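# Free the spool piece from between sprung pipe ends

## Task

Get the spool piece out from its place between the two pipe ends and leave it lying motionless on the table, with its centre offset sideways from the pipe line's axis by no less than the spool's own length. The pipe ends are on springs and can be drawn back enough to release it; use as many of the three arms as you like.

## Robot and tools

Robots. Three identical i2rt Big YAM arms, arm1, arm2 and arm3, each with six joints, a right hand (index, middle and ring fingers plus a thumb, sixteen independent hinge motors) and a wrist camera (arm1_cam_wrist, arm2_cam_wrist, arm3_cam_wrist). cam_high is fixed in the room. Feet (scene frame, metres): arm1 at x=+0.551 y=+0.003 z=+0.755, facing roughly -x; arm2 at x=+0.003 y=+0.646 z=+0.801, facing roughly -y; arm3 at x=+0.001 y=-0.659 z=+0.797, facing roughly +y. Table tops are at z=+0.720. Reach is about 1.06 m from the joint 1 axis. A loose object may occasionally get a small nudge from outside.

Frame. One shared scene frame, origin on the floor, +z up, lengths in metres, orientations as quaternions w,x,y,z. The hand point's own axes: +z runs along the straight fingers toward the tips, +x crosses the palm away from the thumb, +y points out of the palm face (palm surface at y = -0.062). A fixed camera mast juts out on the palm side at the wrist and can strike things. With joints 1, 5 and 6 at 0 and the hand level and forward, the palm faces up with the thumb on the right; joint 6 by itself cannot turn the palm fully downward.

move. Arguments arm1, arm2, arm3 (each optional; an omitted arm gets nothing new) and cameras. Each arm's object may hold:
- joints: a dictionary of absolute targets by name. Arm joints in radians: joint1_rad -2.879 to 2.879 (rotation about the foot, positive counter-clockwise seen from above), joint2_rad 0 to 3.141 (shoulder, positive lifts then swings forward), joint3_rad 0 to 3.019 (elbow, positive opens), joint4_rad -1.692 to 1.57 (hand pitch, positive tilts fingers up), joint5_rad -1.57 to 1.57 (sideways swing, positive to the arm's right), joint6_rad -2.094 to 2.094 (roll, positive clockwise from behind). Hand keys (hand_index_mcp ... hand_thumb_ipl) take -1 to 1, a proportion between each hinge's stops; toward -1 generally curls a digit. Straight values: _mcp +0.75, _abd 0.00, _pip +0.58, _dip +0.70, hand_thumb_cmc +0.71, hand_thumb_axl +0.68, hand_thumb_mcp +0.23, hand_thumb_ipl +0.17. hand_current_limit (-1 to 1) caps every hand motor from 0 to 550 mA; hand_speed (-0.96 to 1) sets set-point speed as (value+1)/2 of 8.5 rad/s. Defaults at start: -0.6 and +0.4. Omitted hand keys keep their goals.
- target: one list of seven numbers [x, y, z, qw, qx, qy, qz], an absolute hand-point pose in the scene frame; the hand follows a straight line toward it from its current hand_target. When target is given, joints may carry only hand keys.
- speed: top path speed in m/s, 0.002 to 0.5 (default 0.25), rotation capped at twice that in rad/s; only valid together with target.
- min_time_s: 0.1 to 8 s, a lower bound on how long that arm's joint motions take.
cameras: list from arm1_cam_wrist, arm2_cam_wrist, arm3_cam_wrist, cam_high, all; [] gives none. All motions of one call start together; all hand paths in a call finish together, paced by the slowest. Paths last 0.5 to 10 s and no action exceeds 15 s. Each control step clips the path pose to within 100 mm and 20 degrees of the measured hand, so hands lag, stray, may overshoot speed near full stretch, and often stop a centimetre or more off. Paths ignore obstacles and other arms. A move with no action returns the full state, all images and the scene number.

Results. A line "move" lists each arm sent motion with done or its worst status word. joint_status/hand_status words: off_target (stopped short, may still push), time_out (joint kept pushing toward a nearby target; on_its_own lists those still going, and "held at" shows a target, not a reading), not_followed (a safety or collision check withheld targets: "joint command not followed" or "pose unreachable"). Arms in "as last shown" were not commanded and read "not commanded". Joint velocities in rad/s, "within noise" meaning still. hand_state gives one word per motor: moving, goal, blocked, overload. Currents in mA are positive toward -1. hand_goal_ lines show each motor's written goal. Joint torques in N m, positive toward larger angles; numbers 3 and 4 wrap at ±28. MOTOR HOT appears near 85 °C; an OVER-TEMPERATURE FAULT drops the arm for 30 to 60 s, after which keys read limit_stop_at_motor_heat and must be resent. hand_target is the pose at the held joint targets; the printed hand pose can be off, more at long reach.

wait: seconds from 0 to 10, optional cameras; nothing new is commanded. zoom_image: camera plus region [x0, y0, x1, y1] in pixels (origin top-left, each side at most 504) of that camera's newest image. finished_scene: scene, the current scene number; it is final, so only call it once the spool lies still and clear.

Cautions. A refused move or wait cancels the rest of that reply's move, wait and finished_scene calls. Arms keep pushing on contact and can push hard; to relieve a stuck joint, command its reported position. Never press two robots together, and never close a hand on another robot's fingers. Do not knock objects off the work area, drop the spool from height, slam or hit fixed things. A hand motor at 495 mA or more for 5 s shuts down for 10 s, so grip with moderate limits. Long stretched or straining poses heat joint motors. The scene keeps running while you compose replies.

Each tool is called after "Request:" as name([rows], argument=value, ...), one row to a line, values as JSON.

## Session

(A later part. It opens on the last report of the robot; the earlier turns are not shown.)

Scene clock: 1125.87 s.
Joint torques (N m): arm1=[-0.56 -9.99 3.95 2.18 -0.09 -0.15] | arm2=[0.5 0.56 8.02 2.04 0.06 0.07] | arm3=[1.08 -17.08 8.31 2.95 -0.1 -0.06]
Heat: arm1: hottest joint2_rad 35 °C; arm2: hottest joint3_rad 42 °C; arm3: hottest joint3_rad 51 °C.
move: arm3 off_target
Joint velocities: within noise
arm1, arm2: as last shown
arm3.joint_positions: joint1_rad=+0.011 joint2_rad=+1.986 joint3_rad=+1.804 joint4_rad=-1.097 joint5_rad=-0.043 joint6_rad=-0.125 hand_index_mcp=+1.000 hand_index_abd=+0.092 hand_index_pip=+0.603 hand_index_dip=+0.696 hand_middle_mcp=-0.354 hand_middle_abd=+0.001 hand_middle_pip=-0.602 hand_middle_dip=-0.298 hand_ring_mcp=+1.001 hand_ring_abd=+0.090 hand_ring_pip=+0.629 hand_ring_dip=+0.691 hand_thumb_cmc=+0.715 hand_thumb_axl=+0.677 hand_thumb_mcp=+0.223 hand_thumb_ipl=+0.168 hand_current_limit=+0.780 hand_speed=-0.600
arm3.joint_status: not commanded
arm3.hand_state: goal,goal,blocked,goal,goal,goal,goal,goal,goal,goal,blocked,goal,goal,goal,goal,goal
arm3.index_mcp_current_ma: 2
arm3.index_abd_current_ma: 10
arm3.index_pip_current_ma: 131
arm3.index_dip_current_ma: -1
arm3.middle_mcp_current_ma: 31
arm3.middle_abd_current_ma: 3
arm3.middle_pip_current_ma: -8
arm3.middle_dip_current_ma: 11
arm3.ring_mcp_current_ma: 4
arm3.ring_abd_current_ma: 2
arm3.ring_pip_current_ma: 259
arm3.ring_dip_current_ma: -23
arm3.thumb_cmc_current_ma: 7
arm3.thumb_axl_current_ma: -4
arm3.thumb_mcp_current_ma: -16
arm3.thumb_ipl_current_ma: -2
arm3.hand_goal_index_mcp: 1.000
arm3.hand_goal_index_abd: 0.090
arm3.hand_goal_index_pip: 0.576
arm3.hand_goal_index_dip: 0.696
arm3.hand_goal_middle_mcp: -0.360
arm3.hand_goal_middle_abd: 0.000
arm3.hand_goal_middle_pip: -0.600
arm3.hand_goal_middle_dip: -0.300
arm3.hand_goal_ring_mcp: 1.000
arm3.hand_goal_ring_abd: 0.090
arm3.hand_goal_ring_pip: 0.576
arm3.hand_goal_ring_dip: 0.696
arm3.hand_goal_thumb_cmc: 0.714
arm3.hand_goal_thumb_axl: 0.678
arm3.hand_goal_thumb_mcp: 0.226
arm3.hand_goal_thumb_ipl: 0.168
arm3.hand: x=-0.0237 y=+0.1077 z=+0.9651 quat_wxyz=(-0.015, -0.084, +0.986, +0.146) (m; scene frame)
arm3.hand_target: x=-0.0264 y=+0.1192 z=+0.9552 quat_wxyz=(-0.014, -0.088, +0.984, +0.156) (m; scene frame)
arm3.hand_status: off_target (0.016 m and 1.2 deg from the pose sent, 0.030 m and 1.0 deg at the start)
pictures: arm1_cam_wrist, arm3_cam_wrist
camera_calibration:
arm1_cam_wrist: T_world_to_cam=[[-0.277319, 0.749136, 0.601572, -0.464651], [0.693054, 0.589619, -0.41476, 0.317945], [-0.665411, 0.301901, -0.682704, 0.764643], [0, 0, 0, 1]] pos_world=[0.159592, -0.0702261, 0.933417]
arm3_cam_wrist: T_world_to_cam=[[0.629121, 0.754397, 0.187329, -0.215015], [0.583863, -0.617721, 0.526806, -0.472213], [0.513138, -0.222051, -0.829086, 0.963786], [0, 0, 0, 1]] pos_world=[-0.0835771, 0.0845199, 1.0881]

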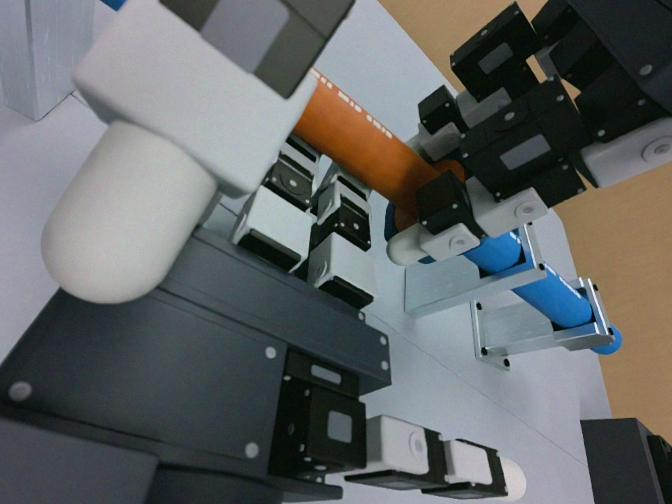

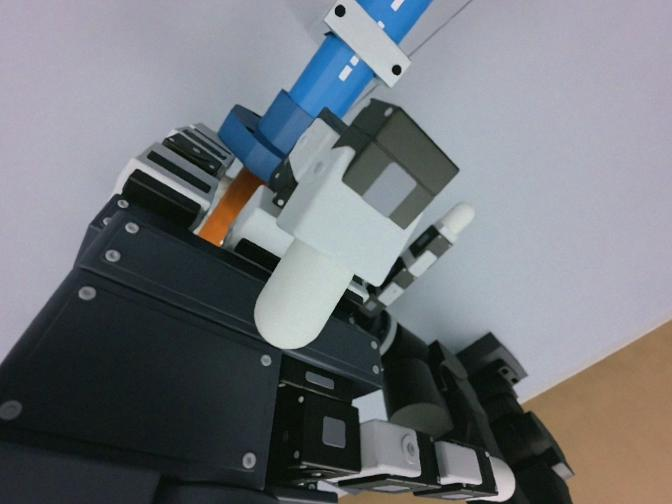

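Request:
move(arm3={"target": [-0.040, 0.25, 0.955, -0.0194, -0.0857, 0.9596, 0.2671], "speed": 0.15}, cameras=["arm1_cam_wrist", "cam_high"])

Request:
zoom_image(camera="arm1_cam_wrist", region=[280, 60, 520, 300])

Request:
zoom_image(camera="cam_high", region=[160, 180, 420, 350])

Scene clock: 1132.47 s.
Joint torques (N m): arm1=[-0.5 -10.29 3.97 2.14 -0.09 -0.15] | arm2=[0.62 1.49 8.13 2.19 0.09 0.1] | arm3=[1.49 -13.86 14.2 10.95 -0.43 0.15]
Heat: arm1: hottest joint2_rad 35 °C; arm2: hottest joint3_rad 42 °C; arm3: hottest joint3_rad 51 °C.
move: arm3 off_target
Joint velocities: within noise
arm1, arm2: as last shown
arm1.joint_positions: joint1_rad=+0.047 joint2_rad=+1.885 joint3_rad=+0.450 joint4_rad=+1.251 joint5_rad=-0.094 joint6_rad=+0.003 hand_index_mcp=+0.781 hand_index_abd=+0.005 hand_index_pip=+0.589 hand_index_dip=+0.126 hand_middle_mcp=+0.781 hand_middle_abd=+0.002 hand_middle_pip=+0.586 hand_middle_dip=+0.128 hand_ring_mcp=-0.548 hand_ring_abd=+0.001 hand_ring_pip=-0.229 hand_ring_dip=-0.328 hand_thumb_cmc=+0.721 hand_thumb_axl=+0.677 hand_thumb_mcp=+0.226 hand_thumb_ipl=+0.168 hand_current_limit=+0.400 hand_speed=-0.600
arm1.index_abd_current_ma: 3
arm1.middle_abd_current_ma: 1
arm1.middle_dip_current_ma: 7
arm1.hand: x=+0.0384 y=-0.0309 z=+0.8898 quat_wxyz=(+0.498, +0.581, -0.498, -0.408) (m; scene frame)
arm3.joint_positions: joint1_rad=+0.011 joint2_rad=+2.048 joint3_rad=+1.814 joint4_rad=-1.057 joint5_rad=-0.056 joint6_rad=-0.133 hand_index_mcp=+1.001 hand_index_abd=+0.087 hand_index_pip=+0.567 hand_index_dip=+0.695 hand_middle_mcp=-0.355 hand_middle_abd=+0.001 hand_middle_pip=-0.602 hand_middle_dip=-0.298 hand_ring_mcp=+1.002 hand_ring_abd=+0.098 hand_ring_pip=+0.580 hand_ring_dip=+0.693 hand_thumb_cmc=+0.716 hand_thumb_axl=+0.677 hand_thumb_mcp=+0.223 hand_thumb_ipl=+0.168 hand_current_limit=+0.780 hand_speed=-0.600
arm3.joint_status: not commanded
arm3.hand_state: goal,goal,goal,goal,goal,goal,goal,goal,goal,goal,goal,goal,goal,goal,goal,goal
arm3.index_mcp_current_ma: 3
arm3.index_abd_current_ma: -14
arm3.index_pip_current_ma: -41
arm3.index_dip_current_ma: -2
arm3.middle_mcp_current_ma: 24
arm3.middle_abd_current_ma: 3
arm3.middle_pip_current_ma: -8
arm3.middle_dip_current_ma: 11
arm3.ring_mcp_current_ma: 8
arm3.ring_abd_current_ma: 35
arm3.ring_pip_current_ma: 18
arm3.ring_dip_current_ma: -14
arm3.thumb_cmc_current_ma: 9
arm3.thumb_axl_current_ma: -4
arm3.thumb_mcp_current_ma: -17
arm3.thumb_ipl_current_ma: -2
arm3.hand_goal_index_mcp: 1.000
arm3.hand_goal_index_abd: 0.090
arm3.hand_goal_index_pip: 0.576
arm3.hand_goal_index_dip: 0.696
arm3.hand_goal_middle_mcp: -0.360
arm3.hand_goal_middle_abd: 0.000
arm3.hand_goal_middle_pip: -0.600
arm3.hand_goal_middle_dip: -0.300
arm3.hand_goal_ring_mcp: 1.000
arm3.hand_goal_ring_abd: 0.090
arm3.hand_goal_ring_pip: 0.576
arm3.hand_goal_ring_dip: 0.696
arm3.hand_goal_thumb_cmc: 0.714
arm3.hand_goal_thumb_axl: 0.678
arm3.hand_goal_thumb_mcp: 0.226
arm3.hand_goal_thumb_ipl: 0.168
arm3.hand: x=-0.0272 y=+0.1204 z=+0.9299 quat_wxyz=(-0.021, -0.089, +0.986, +0.140) (m; scene frame)
arm3.hand_target: x=-0.0360 y=+0.1918 z=+0.9578 quat_wxyz=(-0.021, -0.087, +0.961, +0.261) (m; scene frame)
arm3.hand_status: off_target (0.133 m and 14.8 deg from the pose sent, 0.144 m and 14.2 deg at the start; pose on its path clipped on 24 of 43 steps)
pictures: arm1_cam_wrist, cam_high
camera_calibration:
arm1_cam_wrist: T_world_to_cam=[[-0.276972, 0.749254, 0.601585, -0.464785], [0.693302, 0.589316, -0.414775, 0.317838], [-0.665296, 0.302199, -0.682684, 0.764596], [0, 0, 0, 1]] pos_world=[0.159592, -0.070125, 0.933417]

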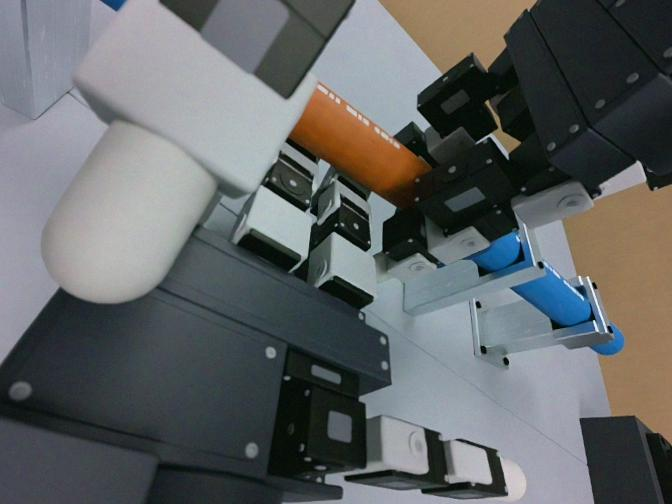

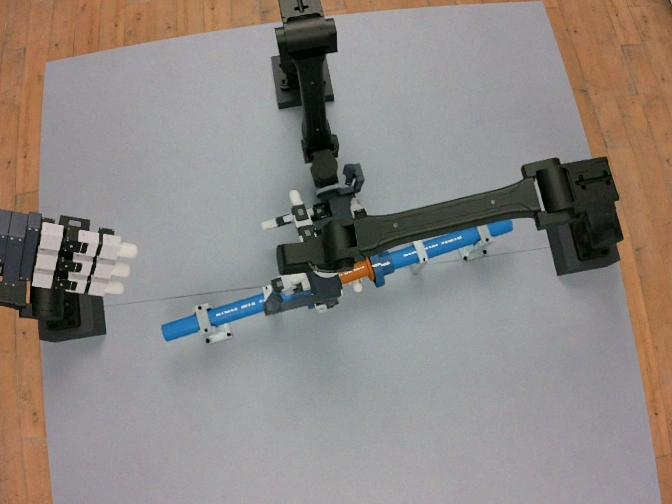

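Scaled by 2.100 from the camera's 672x504 image, which has a finer 960x720 frame.

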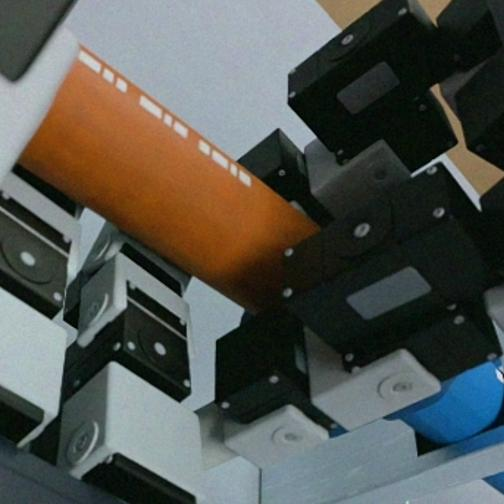

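Scaled by 1.938 from the camera's 672x504 image, which has a finer 960x720 frame.

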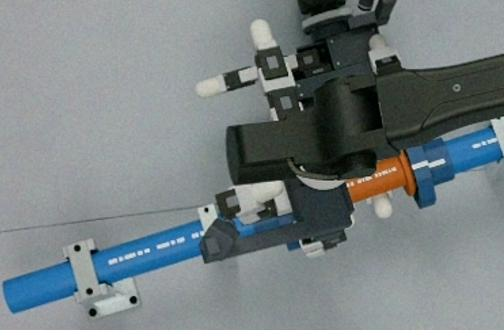

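Request:
zoom_image(camera="cam_high", region=[320, 230, 420, 310])

Scaled by 5.040 from the camera's 672x504 image, which has a finer 960x720 frame.

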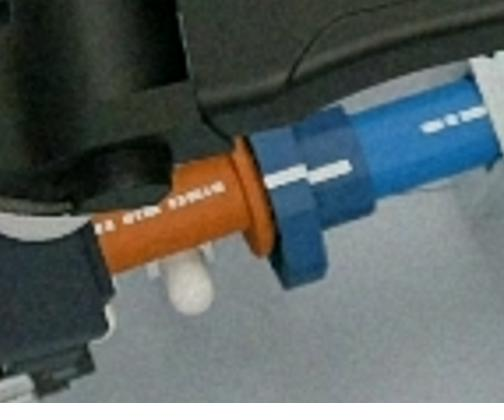

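Request:
move(arm1={"target": [0.031, -0.016, 0.915, 0.5513, 0.5083, -0.5672, -0.342], "speed": 0.1}, cameras=["arm1_cam_wrist", "cam_high"])

Request:
zoom_image(camera="cam_high", region=[320, 230, 420, 310])

Scene clock: 1212.70 s.
Joint torques (N m): arm1=[0.26 -11.93 4.21 2.3 0.15 -0.01] | arm2=[0.21 1.08 7.98 2.22 0.08 0.03] | arm3=[1.49 -13.98 14.23 10.78 -0.39 0.15]
Heat: arm1: hottest joint2_rad 35 °C; arm2: hottest joint3_rad 42 °C; arm3: hottest joint3_rad 63 °C.
move: arm1 off_target
Joint velocities: within noise
arm1.joint_positions: joint1_rad=+0.058 joint2_rad=+1.787 joint3_rad=+0.450 joint4_rad=+1.123 joint5_rad=-0.080 joint6_rad=+0.251 hand_index_mcp=+0.772 hand_index_abd=+0.004 hand_index_pip=+0.583 hand_index_dip=+0.123 hand_middle_mcp=+0.809 hand_middle_abd=+0.008 hand_middle_pip=+0.595 hand_middle_dip=+0.128 hand_ring_mcp=-0.548 hand_ring_abd=+0.001 hand_ring_pip=-0.229 hand_ring_dip=-0.328 hand_thumb_cmc=+0.721 hand_thumb_axl=+0.677 hand_thumb_mcp=+0.226 hand_thumb_ipl=+0.168 hand_current_limit=+0.400 hand_speed=-0.600
arm1.joint_status: not commanded
arm1.hand_state: goal,goal,goal,goal,blocked,goal,goal,goal,goal,goal,goal,goal,goal,goal,goal,goal
arm1.index_mcp_current_ma: 27
arm1.index_abd_current_ma: 2
arm1.index_pip_current_ma: 6
arm1.index_dip_current_ma: 2
arm1.middle_mcp_current_ma: 130
arm1.middle_abd_current_ma: 6
arm1.middle_pip_current_ma: 26
arm1.middle_dip_current_ma: 7
arm1.ring_mcp_current_ma: 1
arm1.ring_abd_current_ma: 0
arm1.ring_pip_current_ma: 0
arm1.ring_dip_current_ma: 1
arm1.thumb_cmc_current_ma: 7
arm1.thumb_axl_current_ma: 0
arm1.thumb_mcp_current_ma: 0
arm1.thumb_ipl_current_ma: 0
arm1.hand_goal_index_mcp: 0.754
arm1.hand_goal_index_abd: 0.000
arm1.hand_goal_index_pip: 0.576
arm1.hand_goal_index_dip: 0.120
arm1.hand_goal_middle_mcp: 0.754
arm1.hand_goal_middle_abd: 0.000
arm1.hand_goal_middle_pip: 0.576
arm1.hand_goal_middle_dip: 0.120
arm1.hand_goal_ring_mcp: -0.550
arm1.hand_goal_ring_abd: 0.000
arm1.hand_goal_ring_pip: -0.230
arm1.hand_goal_ring_dip: -0.330
arm1.hand_goal_thumb_cmc: 0.714
arm1.hand_goal_thumb_axl: 0.678
arm1.hand_goal_thumb_mcp: 0.226
arm1.hand_goal_thumb_ipl: 0.168
arm1.hand: x=+0.0334 y=-0.0142 z=+0.8965 quat_wxyz=(+0.534, +0.521, -0.574, -0.338) (m; scene frame)
arm1.hand_target: x=+0.0312 y=-0.0160 z=+0.9148 quat_wxyz=(+0.551, +0.508, -0.567, -0.342) (m; scene frame)
arm1.hand_status: off_target (0.019 m and 2.6 deg from the pose sent, 0.030 m and 15.1 deg at the start)
arm2, arm3: as last shown
arm3.joint_positions: joint1_rad=+0.011 joint2_rad=+2.049 joint3_rad=+1.814 joint4_rad=-1.053 joint5_rad=-0.057 joint6_rad=-0.133 hand_index_mcp=+1.001 hand_index_abd=+0.085 hand_index_pip=+0.567 hand_index_dip=+0.695 hand_middle_mcp=-0.355 hand_middle_abd=+0.001 hand_middle_pip=-0.602 hand_middle_dip=-0.298 hand_ring_mcp=+1.002 hand_ring_abd=+0.101 hand_ring_pip=+0.588 hand_ring_dip=+0.693 hand_thumb_cmc=+0.716 hand_thumb_axl=+0.677 hand_thumb_mcp=+0.223 hand_thumb_ipl=+0.168 hand_current_limit=+0.780 hand_speed=-0.600
arm3.index_mcp_current_ma: 4
arm3.index_abd_current_ma: -19
arm3.index_pip_current_ma: -43
arm3.ring_mcp_current_ma: 9
arm3.ring_abd_current_ma: 46
arm3.ring_pip_current_ma: 59
arm3.hand: x=-0.0275 y=+0.1212 z=+0.9297 quat_wxyz=(-0.022, -0.089, +0.986, +0.142) (m; scene frame)
arm3.hand_target: x=-0.0361 y=+0.1918 z=+0.9577 quat_wxyz=(-0.021, -0.087, +0.961, +0.261) (m; scene frame)
pictures: arm1_cam_wrist, cam_high
camera_calibration:
arm1_cam_wrist: T_world_to_cam=[[-0.272711, 0.879882, 0.389148, -0.290575], [0.75172, 0.44731, -0.484593, 0.372938], [-0.600455, 0.160376, -0.783411, 0.846829], [0, 0, 0, 1]] pos_world=[0.148895, -0.0469583, 0.957216]

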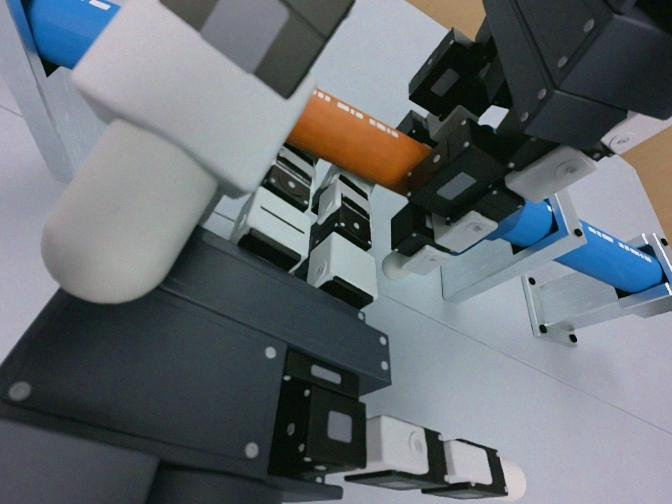

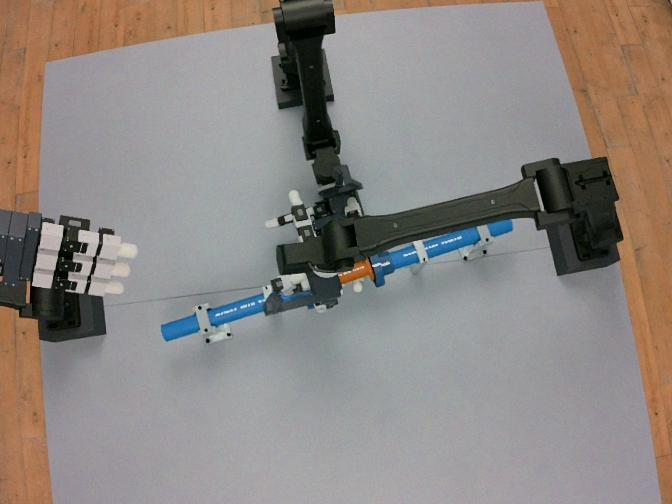

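Scaled by 5.040 from the camera's 672x504 image, which has a finer 960x720 frame.

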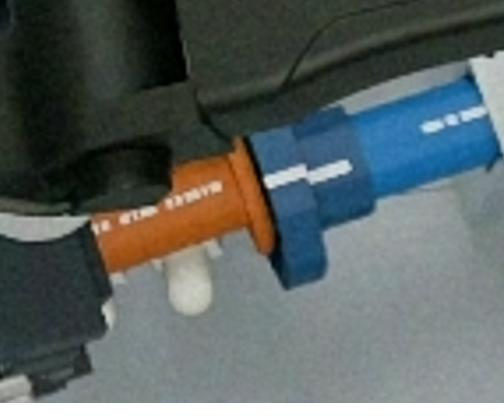

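Request:
move(arm1={"target": [0.029, -0.006, 0.94, 0.5780, 0.4600, -0.6050, -0.2990], "speed": 0.12, "joints": {"hand_current_limit": 0.75}}, cameras=["arm1_cam_wrist", "cam_high"])

Request:
zoom_image(camera="cam_high", region=[320, 230, 420, 310])

Scene clock: 1219.67 s.
Joint torques (N m): arm1=[0.09 -13.1 5.42 2.89 0.19 0] | arm2=[0.38 1.03 8.03 2.21 0.12 0.03] | arm3=[1.44 -13.92 14.22 10.76 -0.43 0.15]
Heat: arm1: hottest joint2_rad 35 °C; arm2: hottest joint3_rad 42 °C; arm3: hottest joint3_rad 63 °C.
move: arm1 off_target
Joint velocities: within noise
arm1.joint_positions: joint1_rad=+0.065 joint2_rad=+1.684 joint3_rad=+0.450 joint4_rad=+0.978 joint5_rad=-0.074 joint6_rad=+0.409 hand_index_mcp=+0.771 hand_index_abd=+0.004 hand_index_pip=+0.583 hand_index_dip=+0.123 hand_middle_mcp=+0.841 hand_middle_abd=+0.025 hand_middle_pip=+0.606 hand_middle_dip=+0.128 hand_ring_mcp=-0.548 hand_ring_abd=+0.001 hand_ring_pip=-0.229 hand_ring_dip=-0.328 hand_thumb_cmc=+0.721 hand_thumb_axl=+0.677 hand_thumb_mcp=+0.226 hand_thumb_ipl=+0.168 hand_current_limit=+0.750 hand_speed=-0.600
arm1.joint_status: all done
arm1.hand_state: goal,goal,goal,goal,blocked,blocked,blocked,goal,goal,goal,goal,goal,goal,goal,goal,goal
arm1.index_mcp_current_ma: 24
arm1.index_abd_current_ma: 2
arm1.index_pip_current_ma: 6
arm1.index_dip_current_ma: 2
arm1.middle_mcp_current_ma: 256
arm1.middle_abd_current_ma: 32
arm1.middle_pip_current_ma: 50
arm1.middle_dip_current_ma: 7
arm1.ring_mcp_current_ma: 1
arm1.ring_abd_current_ma: 0
arm1.ring_pip_current_ma: 0
arm1.ring_dip_current_ma: 1
arm1.thumb_cmc_current_ma: 7
arm1.thumb_axl_current_ma: 0
arm1.thumb_mcp_current_ma: 0
arm1.thumb_ipl_current_ma: 0
arm1.hand_goal_index_mcp: 0.754
arm1.hand_goal_index_abd: 0.000
arm1.hand_goal_index_pip: 0.576
arm1.hand_goal_index_dip: 0.120
arm1.hand_goal_middle_mcp: 0.754
arm1.hand_goal_middle_abd: 0.000
arm1.hand_goal_middle_pip: 0.576
arm1.hand_goal_middle_dip: 0.120
arm1.hand_goal_ring_mcp: -0.550
arm1.hand_goal_ring_abd: 0.000
arm1.hand_goal_ring_pip: -0.230
arm1.hand_goal_ring_dip: -0.330
arm1.hand_goal_thumb_cmc: 0.714
arm1.hand_goal_thumb_axl: 0.678
arm1.hand_goal_thumb_mcp: 0.226
arm1.hand_goal_thumb_ipl: 0.168
arm1.hand: x=+0.0326 y=-0.0055 z=+0.9025 quat_wxyz=(+0.546, +0.482, -0.623, -0.286) (m; scene frame)
arm1.hand_target: x=+0.0297 y=-0.0059 z=+0.9392 quat_wxyz=(+0.578, +0.460, -0.604, -0.298) (m; scene frame)
arm1.hand_status: off_target (0.038 m and 5.2 deg from the pose sent, 0.044 m and 10.3 deg at the start)
arm2.joint_positions: joint1_rad=-0.121 joint2_rad=+0.598 joint3_rad=+1.370 joint4_rad=-1.294 joint5_rad=+0.082 joint6_rad=+1.105 hand_index_mcp=+0.755 hand_index_abd=+0.000 hand_index_pip=+0.577 hand_index_dip=+0.696 hand_middle_mcp=+0.755 hand_middle_abd=+0.000 hand_middle_pip=+0.577 hand_middle_dip=+0.696 hand_ring_mcp=+0.755 hand_ring_abd=+0.000 hand_ring_pip=+0.577 hand_ring_dip=+0.696 hand_thumb_cmc=+0.715 hand_thumb_axl=+0.677 hand_thumb_mcp=+0.226 hand_thumb_ipl=+0.168 hand_current_limit=+0.400 hand_speed=-0.600
arm2.joint_status: not commanded
arm2.hand_state: goal,goal,goal,goal,goal,goal,goal,goal,goal,goal,goal,goal,goal,goal,goal,goal
arm2.index_mcp_current_ma: 1
arm2.index_abd_current_ma: 0
arm2.index_pip_current_ma: 1
arm2.index_dip_current_ma: 0
arm2.middle_mcp_current_ma: 1
arm2.middle_abd_current_ma: 0
arm2.middle_pip_current_ma: 1
arm2.middle_dip_current_ma: 0
arm2.ring_mcp_current_ma: 1
arm2.ring_abd_current_ma: 0
arm2.ring_pip_current_ma: 1
arm2.ring_dip_current_ma: 0
arm2.thumb_cmc_current_ma: 1
arm2.thumb_axl_current_ma: -1
arm2.thumb_mcp_current_ma: 0
arm2.thumb_ipl_current_ma: 0
arm2.hand_goal_index_mcp: 0.754
arm2.hand_goal_index_abd: 0.000
arm2.hand_goal_index_pip: 0.576
arm2.hand_goal_index_dip: 0.696
arm2.hand_goal_middle_mcp: 0.754
arm2.hand_goal_middle_abd: 0.000
arm2.hand_goal_middle_pip: 0.576
arm2.hand_goal_middle_dip: 0.696
arm2.hand_goal_ring_mcp: 0.754
arm2.hand_goal_ring_abd: 0.000
arm2.hand_goal_ring_pip: 0.576
arm2.hand_goal_ring_dip: 0.696
arm2.hand_goal_thumb_cmc: 0.714
arm2.hand_goal_thumb_axl: 0.678
arm2.hand_goal_thumb_mcp: 0.226
arm2.hand_goal_thumb_ipl: 0.168
arm2.hand: x=-0.1167 y=+0.4160 z=+1.3623 quat_wxyz=(+0.452, +0.707, -0.499, +0.216) (m; scene frame)
arm2.hand_target: x=-0.1165 y=+0.4190 z=+1.3752 quat_wxyz=(+0.463, +0.700, -0.495, +0.222) (m; scene frame)
arm2.hand_status: not commanded
arm3: as last shown
arm3.joint_positions: joint1_rad=+0.011 joint2_rad=+2.049 joint3_rad=+1.814 joint4_rad=-1.053 joint5_rad=-0.057 joint6_rad=-0.133 hand_index_mcp=+1.001 hand_index_abd=+0.086 hand_index_pip=+0.597 hand_index_dip=+0.695 hand_middle_mcp=-0.357 hand_middle_abd=+0.001 hand_middle_pip=-0.602 hand_middle_dip=-0.298 hand_ring_mcp=+1.002 hand_ring_abd=+0.111 hand_ring_pip=+0.629 hand_ring_dip=+0.692 hand_thumb_cmc=+0.716 hand_thumb_axl=+0.677 hand_thumb_mcp=+0.223 hand_thumb_ipl=+0.168 hand_current_limit=+0.780 hand_speed=-0.600
arm3.hand_state: goal,goal,blocked,goal,goal,goal,goal,goal,goal,blocked,blocked,goal,goal,goal,goal,goal
arm3.index_mcp_current_ma: 5
arm3.index_pip_current_ma: 102
arm3.middle_mcp_current_ma: 16
arm3.ring_mcp_current_ma: 10
arm3.ring_abd_current_ma: 89
arm3.ring_pip_current_ma: 260
arm3.ring_dip_current_ma: -18
arm3.hand: x=-0.0273 y=+0.1213 z=+0.9297 quat_wxyz=(-0.021, -0.089, +0.986, +0.142) (m; scene frame)
pictures: arm1_cam_wrist, cam_high
camera_calibration:
arm1_cam_wrist: T_world_to_cam=[[-0.264218, 0.934711, 0.237705, -0.164073], [0.797843, 0.350305, -0.490645, 0.375985], [-0.541881, 0.0600144, -0.83831, 0.896727], [0, 0, 0, 1]] pos_world=[0.142591, -0.0321647, 0.975211]

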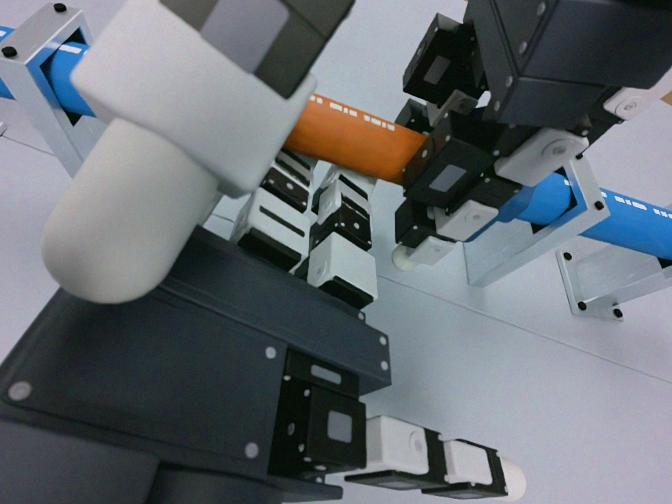

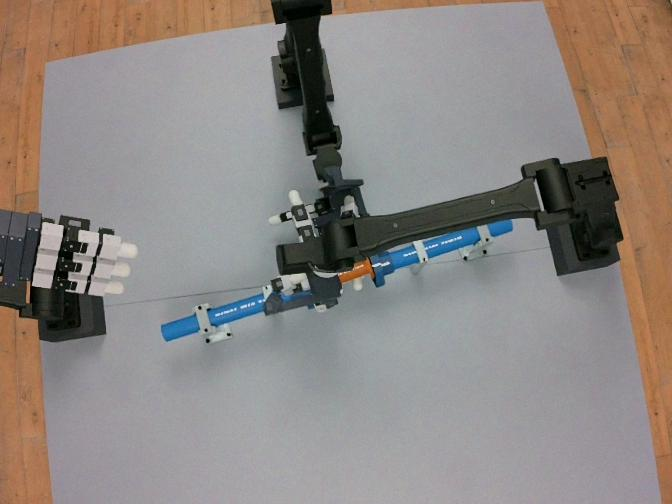

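Scaled by 5.040 from the camera's 672x504 image, which has a finer 960x720 frame.

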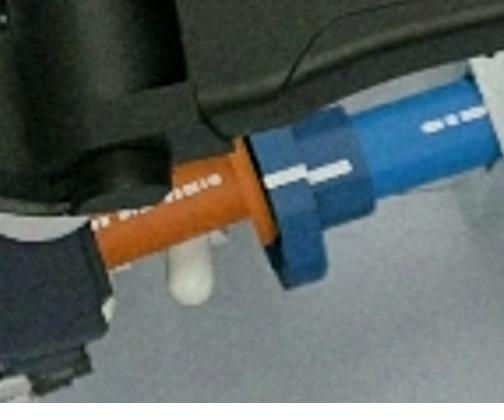

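Request:
move(arm1={"target": [0.027, 0.008, 0.985, 0.6024, 0.4021, -0.6468, -0.2410], "speed": 0.12}, cameras=["arm1_cam_wrist", "cam_high"])

Request:
zoom_image(camera="cam_high", region=[300, 220, 420, 310])

Scene clock: 1229.80 s.
Joint torques (N m): arm1=[-0.67 -13.98 9.05 3.66 0.05 0.04] | arm2=[-0.38 1.44 8.18 2.33 0.15 0.03] | arm3=[1.55 -13.92 14.22 10.71 -0.54 0.14]
Heat: arm1: hottest joint2_rad 35 °C; arm2: hottest joint3_rad 42 °C; arm3: hottest joint3_rad 63 °C.
move: arm1 off_target
Joint velocities: within noise
arm1.joint_positions: joint1_rad=+0.065 joint2_rad=+1.502 joint3_rad=+0.450 joint4_rad=+0.708 joint5_rad=-0.083 joint6_rad=+0.591 hand_index_mcp=+0.776 hand_index_abd=+0.008 hand_index_pip=+0.588 hand_index_dip=+0.127 hand_middle_mcp=+0.875 hand_middle_abd=+0.070 hand_middle_pip=+0.628 hand_middle_dip=+0.154 hand_ring_mcp=-0.548 hand_ring_abd=+0.001 hand_ring_pip=-0.229 hand_ring_dip=-0.328 hand_thumb_cmc=+0.721 hand_thumb_axl=+0.677 hand_thumb_mcp=+0.226 hand_thumb_ipl=+0.168 hand_current_limit=+0.750 hand_speed=-0.600
arm1.joint_status: not commanded
arm1.hand_state: blocked,goal,goal,goal,blocked,blocked,blocked,blocked,goal,goal,goal,goal,goal,goal,goal,goal
arm1.index_mcp_current_ma: 35
arm1.index_abd_current_ma: 6
arm1.index_pip_current_ma: 14
arm1.index_dip_current_ma: 6
arm1.middle_mcp_current_ma: 411
arm1.middle_abd_current_ma: 140
arm1.middle_pip_current_ma: 110
arm1.middle_dip_current_ma: 61
arm1.ring_mcp_current_ma: 1
arm1.ring_abd_current_ma: 0
arm1.ring_pip_current_ma: 0
arm1.ring_dip_current_ma: 1
arm1.thumb_cmc_current_ma: 7
arm1.thumb_axl_current_ma: 0
arm1.thumb_mcp_current_ma: 0
arm1.thumb_ipl_current_ma: 0
arm1.hand_goal_index_mcp: 0.754
arm1.hand_goal_index_abd: 0.000
arm1.hand_goal_index_pip: 0.576
arm1.hand_goal_index_dip: 0.120
arm1.hand_goal_middle_mcp: 0.754
arm1.hand_goal_middle_abd: 0.000
arm1.hand_goal_middle_pip: 0.576
arm1.hand_goal_middle_dip: 0.120
arm1.hand_goal_ring_mcp: -0.550
arm1.hand_goal_ring_abd: 0.000
arm1.hand_goal_ring_pip: -0.230
arm1.hand_goal_ring_dip: -0.330
arm1.hand_goal_thumb_cmc: 0.714
arm1.hand_goal_thumb_axl: 0.678
arm1.hand_goal_thumb_mcp: 0.226
arm1.hand_goal_thumb_ipl: 0.168
arm1.hand: x=+0.0403 y=+0.0054 z=+0.9111 quat_wxyz=(+0.539, +0.438, -0.686, -0.216) (m; scene frame)
arm1.hand_target: x=+0.0307 y=+0.0083 z=+0.9831 quat_wxyz=(+0.602, +0.403, -0.646, -0.240) (m; scene frame)
arm1.hand_status: off_target (0.075 m and 9.9 deg from the pose sent, 0.084 m and 12.6 deg at the start)
arm2, arm3: as last shown
arm3.joint_positions: joint1_rad=+0.011 joint2_rad=+2.050 joint3_rad=+1.814 joint4_rad=-1.052 joint5_rad=-0.054 joint6_rad=-0.133 hand_index_mcp=+1.001 hand_index_abd=+0.088 hand_index_pip=+0.631 hand_index_dip=+0.693 hand_middle_mcp=-0.357 hand_middle_abd=+0.001 hand_middle_pip=-0.602 hand_middle_dip=-0.298 hand_ring_mcp=+1.002 hand_ring_abd=+0.116 hand_ring_pip=+0.672 hand_ring_dip=+0.686 hand_thumb_cmc=+0.716 hand_thumb_axl=+0.677 hand_thumb_mcp=+0.223 hand_thumb_ipl=+0.168 hand_current_limit=+0.780 hand_speed=-0.600
arm3.index_mcp_current_ma: 6
arm3.index_abd_current_ma: -9
arm3.index_pip_current_ma: 272
arm3.index_dip_current_ma: -13
arm3.middle_mcp_current_ma: 14
arm3.ring_mcp_current_ma: 12
arm3.ring_abd_current_ma: 109
arm3.ring_pip_current_ma: 476
arm3.ring_dip_current_ma: -48
arm3.hand: x=-0.0269 y=+0.1215 z=+0.9296 quat_wxyz=(-0.020, -0.089, +0.986, +0.142) (m; scene frame)
arm3.hand_target: x=-0.0361 y=+0.1918 z=+0.9577 quat_wxyz=(-0.021, -0.087, +0.961, +0.260) (m; scene frame)
pictures: arm1_cam_wrist, cam_high
camera_calibration:
arm1_cam_wrist: T_world_to_cam=[[-0.23989, 0.969541, 0.0494266, -0.00383522], [0.866443, 0.236789, -0.439554, 0.321612], [-0.437869, -0.0626191, -0.896855, 0.957243], [0, 0, 0, 1]] pos_world=[0.139569, -0.012494, 1.00006]

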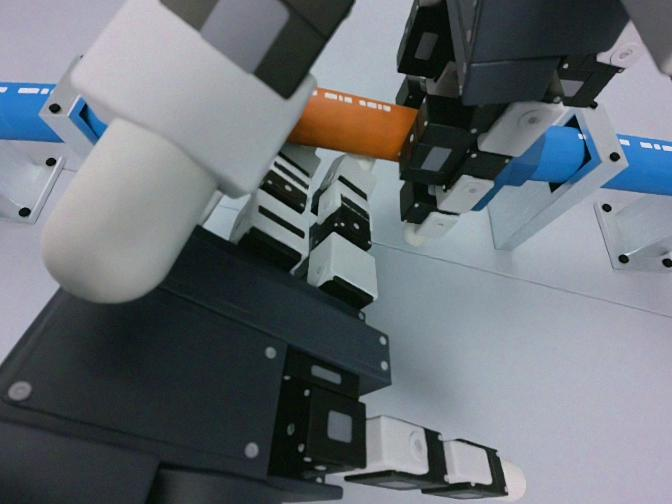

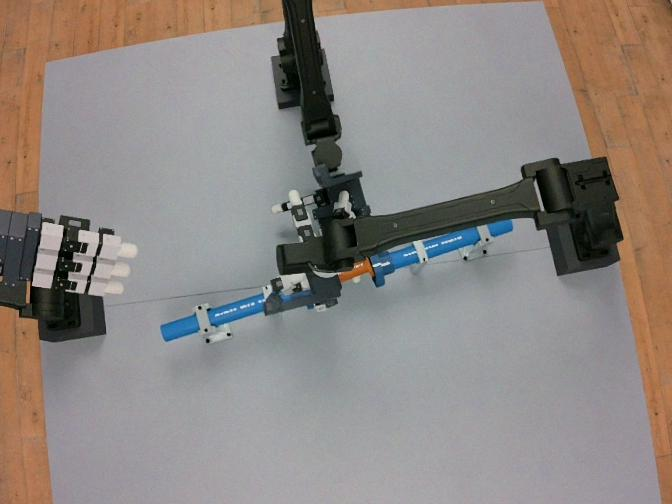

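Scaled by 4.200 from the camera's 672x504 image, which has a finer 960x720 frame.

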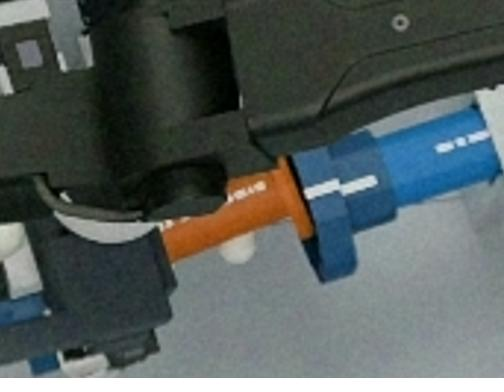

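Request:
move(arm3={"joints": {"joint4_rad": -0.72}}, arm1={"target": [0.027, 0.008, 0.995, 0.6024, 0.4021, -0.6468, -0.2410], "speed": 0.12}, cameras=["arm1_cam_wrist", "cam_high"])

Request:
zoom_image(camera="cam_high", region=[300, 220, 420, 310])

Scene clock: 1273.50 s.
Joint torques (N m): arm1=[-0.73 -13.92 9.83 3.82 0.08 -0.1] | arm2=[0.26 0.56 7.95 2.18 0.09 0] | arm3=[1.38 -14.04 14.17 10.65 -0.51 0.12]
Heat: arm1: hottest joint3_rad 39 °C; arm2: hottest joint3_rad 42 °C; arm3: hottest joint3_rad 64 °C.
move: arm1 off_target; arm3 time_out
Joint velocities: within noise
arm1.joint_positions: joint1_rad=+0.065 joint2_rad=+1.472 joint3_rad=+0.450 joint4_rad=+0.661 joint5_rad=-0.082 joint6_rad=+0.606 hand_index_mcp=+0.779 hand_index_abd=+0.013 hand_index_pip=+0.592 hand_index_dip=+0.130 hand_middle_mcp=+0.881 hand_middle_abd=+0.071 hand_middle_pip=+0.632 hand_middle_dip=+0.154 hand_ring_mcp=-0.548 hand_ring_abd=+0.001 hand_ring_pip=-0.229 hand_ring_dip=-0.328 hand_thumb_cmc=+0.721 hand_thumb_axl=+0.677 hand_thumb_mcp=+0.226 hand_thumb_ipl=+0.168 hand_current_limit=+0.750 hand_speed=-0.600
arm1.joint_status: not commanded
arm1.hand_state: blocked,goal,goal,goal,blocked,blocked,blocked,blocked,goal,goal,goal,goal,goal,goal,goal,goal
arm1.index_mcp_current_ma: 41
arm1.index_abd_current_ma: 12
arm1.index_pip_current_ma: 20
arm1.index_dip_current_ma: 10
arm1.middle_mcp_current_ma: 441
arm1.middle_abd_current_ma: 144
arm1.middle_pip_current_ma: 123
arm1.middle_dip_current_ma: 61
arm1.ring_mcp_current_ma: 1
arm1.ring_abd_current_ma: 0
arm1.ring_pip_current_ma: 0
arm1.ring_dip_current_ma: 1
arm1.thumb_cmc_current_ma: 7
arm1.thumb_axl_current_ma: 0
arm1.thumb_mcp_current_ma: 0
arm1.thumb_ipl_current_ma: 0
arm1.hand_goal_index_mcp: 0.754
arm1.hand_goal_index_abd: 0.000
arm1.hand_goal_index_pip: 0.576
arm1.hand_goal_index_dip: 0.120
arm1.hand_goal_middle_mcp: 0.754
arm1.hand_goal_middle_abd: 0.000
arm1.hand_goal_middle_pip: 0.576
arm1.hand_goal_middle_dip: 0.120
arm1.hand_goal_ring_mcp: -0.550
arm1.hand_goal_ring_abd: 0.000
arm1.hand_goal_ring_pip: -0.230
arm1.hand_goal_ring_dip: -0.330
arm1.hand_goal_thumb_cmc: 0.714
arm1.hand_goal_thumb_axl: 0.678
arm1.hand_goal_thumb_mcp: 0.226
arm1.hand_goal_thumb_ipl: 0.168
arm1.hand: x=+0.0427 y=+0.0066 z=+0.9130 quat_wxyz=(+0.535, +0.435, -0.694, -0.209) (m; scene frame)
arm1.hand_target: x=+0.0318 y=+0.0085 z=+0.9929 quat_wxyz=(+0.602, +0.402, -0.646, -0.241) (m; scene frame)
arm1.hand_status: off_target (0.083 m and 10.8 deg from the pose sent, 0.085 m and 9.9 deg at the start)
arm2: as last shown
arm3.joint_positions: joint1_rad=+0.011 joint2_rad=+2.051 joint3_rad=+1.814 joint4_rad=-1.023 joint5_rad=-0.054 joint6_rad=-0.132 hand_index_mcp=+1.002 hand_index_abd=+0.086 hand_index_pip=+0.650 hand_index_dip=+0.690 hand_middle_mcp=-0.356 hand_middle_abd=+0.001 hand_middle_pip=-0.602 hand_middle_dip=-0.298 hand_ring_mcp=+1.003 hand_ring_abd=+0.111 hand_ring_pip=+0.672 hand_ring_dip=+0.691 hand_thumb_cmc=+0.716 hand_thumb_axl=+0.677 hand_thumb_mcp=+0.223 hand_thumb_ipl=+0.168 hand_current_limit=+0.780 hand_speed=-0.600
arm3.joint_status: joint4_rad time_out (moved +0.029 of +0.332)
arm3.hand_state: goal,goal,blocked,goal,goal,goal,goal,goal,goal,blocked,blocked,goal,goal,goal,goal,goal
arm3.index_mcp_current_ma: 9
arm3.index_abd_current_ma: -18
arm3.index_pip_current_ma: 367
arm3.index_dip_current_ma: -30
arm3.middle_mcp_current_ma: 18
arm3.middle_abd_current_ma: 3
arm3.middle_pip_current_ma: -8
arm3.middle_dip_current_ma: 11
arm3.ring_mcp_current_ma: 13
arm3.ring_abd_current_ma: 91
arm3.ring_pip_current_ma: 476
arm3.ring_dip_current_ma: -24
arm3.thumb_cmc_current_ma: 9
arm3.thumb_axl_current_ma: -4
arm3.thumb_mcp_current_ma: -17
arm3.thumb_ipl_current_ma: -2
arm3.hand_goal_index_mcp: 1.000
arm3.hand_goal_index_abd: 0.090
arm3.hand_goal_index_pip: 0.576
arm3.hand_goal_index_dip: 0.696
arm3.hand_goal_middle_mcp: -0.360
arm3.hand_goal_middle_abd: 0.000
arm3.hand_goal_middle_pip: -0.600
arm3.hand_goal_middle_dip: -0.300
arm3.hand_goal_ring_mcp: 1.000
arm3.hand_goal_ring_abd: 0.090
arm3.hand_goal_ring_pip: 0.576
arm3.hand_goal_ring_dip: 0.696
arm3.hand_goal_thumb_cmc: 0.714
arm3.hand_goal_thumb_axl: 0.678
arm3.hand_goal_thumb_mcp: 0.226
arm3.hand_goal_thumb_ipl: 0.168
arm3.on_its_own: joint4_rad reads -1.023 and still pushes toward -0.797 since a time_out (your -0.720 is given up)
arm3.hand: x=-0.0271 y=+0.1276 z=+0.9328 quat_wxyz=(-0.019, -0.089, +0.984, +0.156) (m; scene frame)
arm3.hand_target: x=-0.0363 y=+0.1959 z=+0.9625 quat_wxyz=(-0.021, -0.087, +0.958, +0.272) (m; scene frame)
arm3.hand_status: not commanded
pictures: arm1_cam_wrist, cam_high
camera_calibration:
arm1_cam_wrist: T_world_to_cam=[[-0.234968, 0.971411, 0.0339125, 0.00931486], [0.875806, 0.226719, -0.426102, 0.307379], [-0.421609, -0.0704198, -0.904039, 0.966092], [0, 0, 0, 1]] pos_world=[0.140297, -0.010705, 1.00404]

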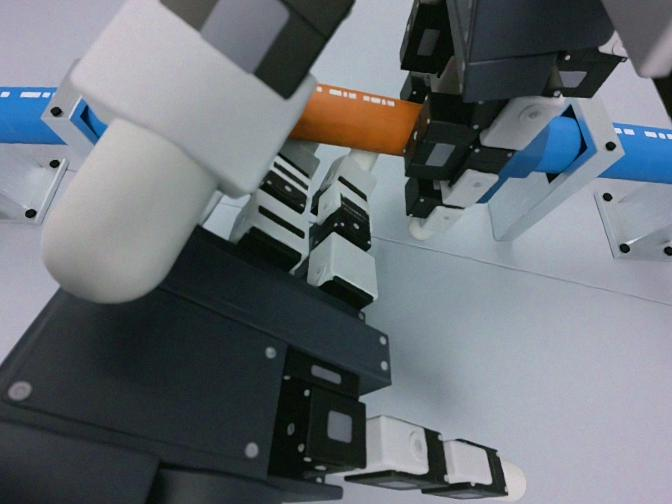

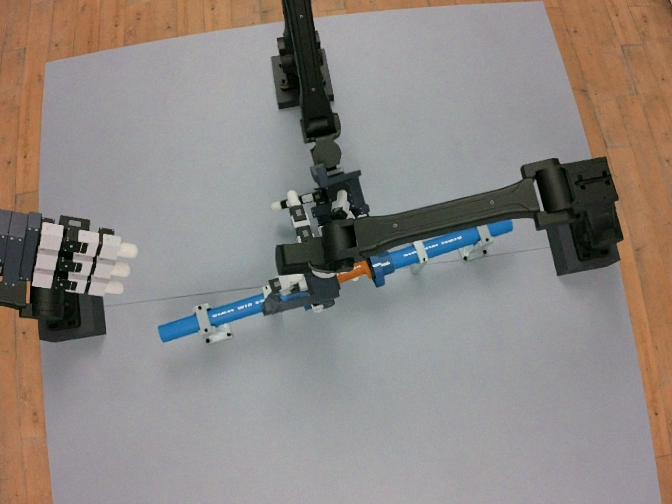

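Scaled by 4.200 from the camera's 672x504 image, which has a finer 960x720 frame.

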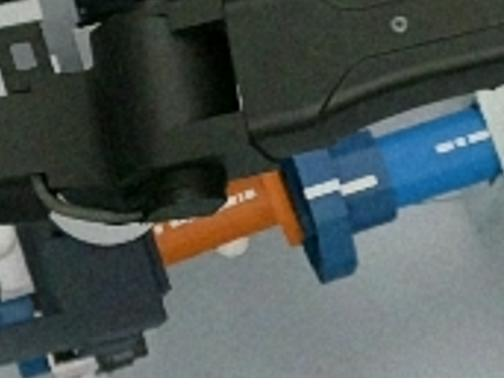

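Request:
move(arm1={"joints": {"joint4_rad": 1.05, "hand_middle_mcp": 0.70, "hand_current_limit": 0.78}}, cameras=["arm1_cam_wrist", "cam_high"])

Request:
zoom_image(camera="cam_high", region=[300, 220, 420, 310])

Scene clock: 1303.20 s.
Joint torques (N m): arm1=[-0.5 -12.75 12.16 3.59 0.03 -0.23] | arm2=[-0.03 0.91 8.05 2.18 0.07 0.01] | arm3=[1.44 -14.21 14.26 10.69 -0.46 0.12]
Heat: arm1: hottest joint3_rad 40 °C; arm2: hottest joint3_rad 42 °C; arm3: hottest joint3_rad 65 °C.
move: arm1 time_out
Joint velocities: within noise
arm1.joint_positions: joint1_rad=+0.065 joint2_rad=+1.460 joint3_rad=+0.418 joint4_rad=+0.682 joint5_rad=-0.081 joint6_rad=+0.616 hand_index_mcp=+0.772 hand_index_abd=+0.009 hand_index_pip=+0.585 hand_index_dip=+0.123 hand_middle_mcp=+0.846 hand_middle_abd=+0.063 hand_middle_pip=+0.648 hand_middle_dip=+0.173 hand_ring_mcp=-0.548 hand_ring_abd=+0.001 hand_ring_pip=-0.229 hand_ring_dip=-0.328 hand_thumb_cmc=+0.721 hand_thumb_axl=+0.677 hand_thumb_mcp=+0.226 hand_thumb_ipl=+0.168 hand_current_limit=+0.780 hand_speed=-0.600
arm1.joint_status: joint4_rad time_out (moved +0.021 of +0.389); hand_middle_mcp off_target (ended at +0.846, target +0.700); the others done
arm1.hand_state: goal,goal,goal,goal,blocked,blocked,blocked,blocked,goal,goal,goal,goal,goal,goal,goal,goal
arm1.index_mcp_current_ma: 27
arm1.index_abd_current_ma: 7
arm1.index_pip_current_ma: 9
arm1.index_dip_current_ma: 2
arm1.middle_mcp_current_ma: 490
arm1.middle_abd_current_ma: 121
arm1.middle_pip_current_ma: 176
arm1.middle_dip_current_ma: 114
arm1.ring_mcp_current_ma: 1
arm1.ring_abd_current_ma: 0
arm1.ring_pip_current_ma: 0
arm1.ring_dip_current_ma: 1
arm1.thumb_cmc_current_ma: 7
arm1.thumb_axl_current_ma: 0
arm1.thumb_mcp_current_ma: 0
arm1.thumb_ipl_current_ma: 0
arm1.hand_goal_index_mcp: 0.754
arm1.hand_goal_index_abd: 0.000
arm1.hand_goal_index_pip: 0.576
arm1.hand_goal_index_dip: 0.120
arm1.hand_goal_middle_mcp: 0.700
arm1.hand_goal_middle_abd: 0.000
arm1.hand_goal_middle_pip: 0.576
arm1.hand_goal_middle_dip: 0.120
arm1.hand_goal_ring_mcp: -0.550
arm1.hand_goal_ring_abd: 0.000
arm1.hand_goal_ring_pip: -0.230
arm1.hand_goal_ring_dip: -0.330
arm1.hand_goal_thumb_cmc: 0.714
arm1.hand_goal_thumb_axl: 0.678
arm1.hand_goal_thumb_mcp: 0.226
arm1.hand_goal_thumb_ipl: 0.168
arm1.on_its_own: joint4_rad is held at +0.726, not at your +1.050, since a time_out
arm1.hand: x=+0.0539 y=+0.0085 z=+0.9090 quat_wxyz=(+0.536, +0.431, -0.696, -0.207) (m; scene frame)
arm1.hand_target: x=+0.0320 y=+0.0085 z=+0.9966 quat_wxyz=(+0.607, +0.400, -0.642, -0.243) (m; scene frame)
arm1.hand_status: not commanded
arm2: as last shown
arm3.joint_positions: joint1_rad=+0.011 joint2_rad=+2.053 joint3_rad=+1.814 joint4_rad=-1.025 joint5_rad=-0.056 joint6_rad=-0.131 hand_index_mcp=+1.001 hand_index_abd=+0.083 hand_index_pip=+0.639 hand_index_dip=+0.693 hand_middle_mcp=-0.362 hand_middle_abd=+0.001 hand_middle_pip=-0.602 hand_middle_dip=-0.298 hand_ring_mcp=+1.002 hand_ring_abd=+0.108 hand_ring_pip=+0.640 hand_ring_dip=+0.694 hand_thumb_cmc=+0.716 hand_thumb_axl=+0.677 hand_thumb_mcp=+0.223 hand_thumb_ipl=+0.168 hand_current_limit=+0.780 hand_speed=-0.600
arm3.joint_status: not commanded
arm3.hand_state: goal,goal,blocked,goal,goal,goal,goal,goal,goal,goal,blocked,goal,goal,goal,goal,goal
arm3.index_mcp_current_ma: 7
arm3.index_abd_current_ma: -27
arm3.index_pip_current_ma: 313
arm3.index_dip_current_ma: -15
arm3.middle_mcp_current_ma: -12
arm3.middle_abd_current_ma: 3
arm3.middle_pip_current_ma: -8
arm3.middle_dip_current_ma: 11
arm3.ring_mcp_current_ma: 11
arm3.ring_abd_current_ma: 76
arm3.ring_pip_current_ma: 318
arm3.ring_dip_current_ma: -8
arm3.thumb_cmc_current_ma: 8
arm3.thumb_axl_current_ma: -4
arm3.thumb_mcp_current_ma: -17
arm3.thumb_ipl_current_ma: -2
arm3.hand_goal_index_mcp: 1.000
arm3.hand_goal_index_abd: 0.090
arm3.hand_goal_index_pip: 0.576
arm3.hand_goal_index_dip: 0.696
arm3.hand_goal_middle_mcp: -0.360
arm3.hand_goal_middle_abd: 0.000
arm3.hand_goal_middle_pip: -0.600
arm3.hand_goal_middle_dip: -0.300
arm3.hand_goal_ring_mcp: 1.000
arm3.hand_goal_ring_abd: 0.090
arm3.hand_goal_ring_pip: 0.576
arm3.hand_goal_ring_dip: 0.696
arm3.hand_goal_thumb_cmc: 0.714
arm3.hand_goal_thumb_axl: 0.678
arm3.hand_goal_thumb_mcp: 0.226
arm3.hand_goal_thumb_ipl: 0.168
arm3.on_its_own: joint4_rad reads -1.025 and still pushes toward -0.797 since a time_out (your -0.720 is given up)
arm3.hand: x=-0.0269 y=+0.1271 z=+0.9316 quat_wxyz=(-0.020, -0.088, +0.984, +0.154) (m; scene frame)
arm3.hand_target: x=-0.0363 y=+0.1959 z=+0.9628 quat_wxyz=(-0.021, -0.087, +0.958, +0.272) (m; scene frame)
arm3.hand_status: not commanded
pictures: arm1_cam_wrist, cam_high
led back after a hold (arm1 arm): the arm was led back toward your command in small steps, so it may still be short of it.
joint command not followed: on one or more control steps a check withheld the commanded joint targets of the arm1 arm, and it was not sent them on those steps.
cause: the commanded joint targets, or the way to them, would bring a part of the robot too close to another arm (this arm's hand and a part of the arm3 arm, 192 mm apart when this arm was first held).
camera_calibration:
arm1_cam_wrist: T_world_to_cam=[[-0.230769, 0.972705, 0.0243163, 0.0188003], [0.87707, 0.218771, -0.427654, 0.296822], [-0.421301, -0.0773623, -0.903615, 0.966977], [0, 0, 0, 1]] pos_world=[0.151393, -0.00841569, 1.00026]

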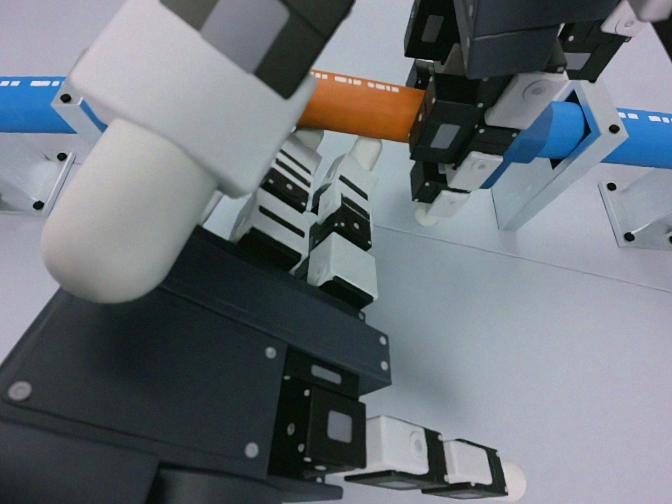

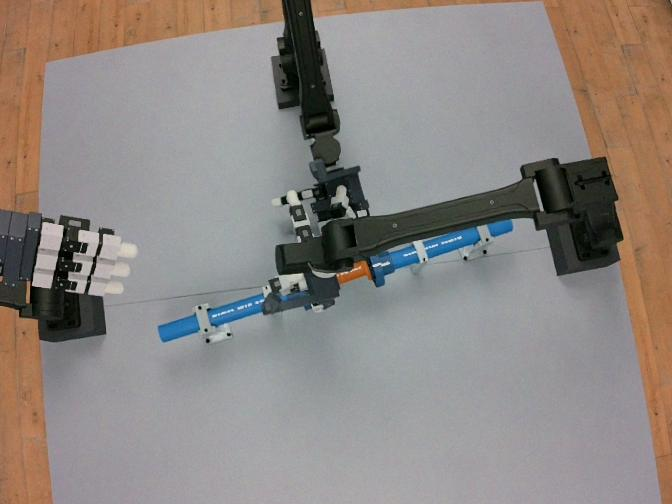

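Scaled by 4.200 from the camera's 672x504 image, which has a finer 960x720 frame.

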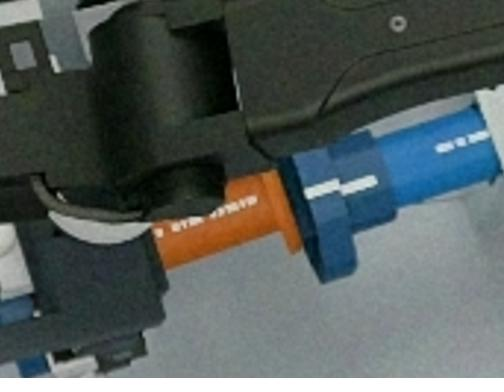

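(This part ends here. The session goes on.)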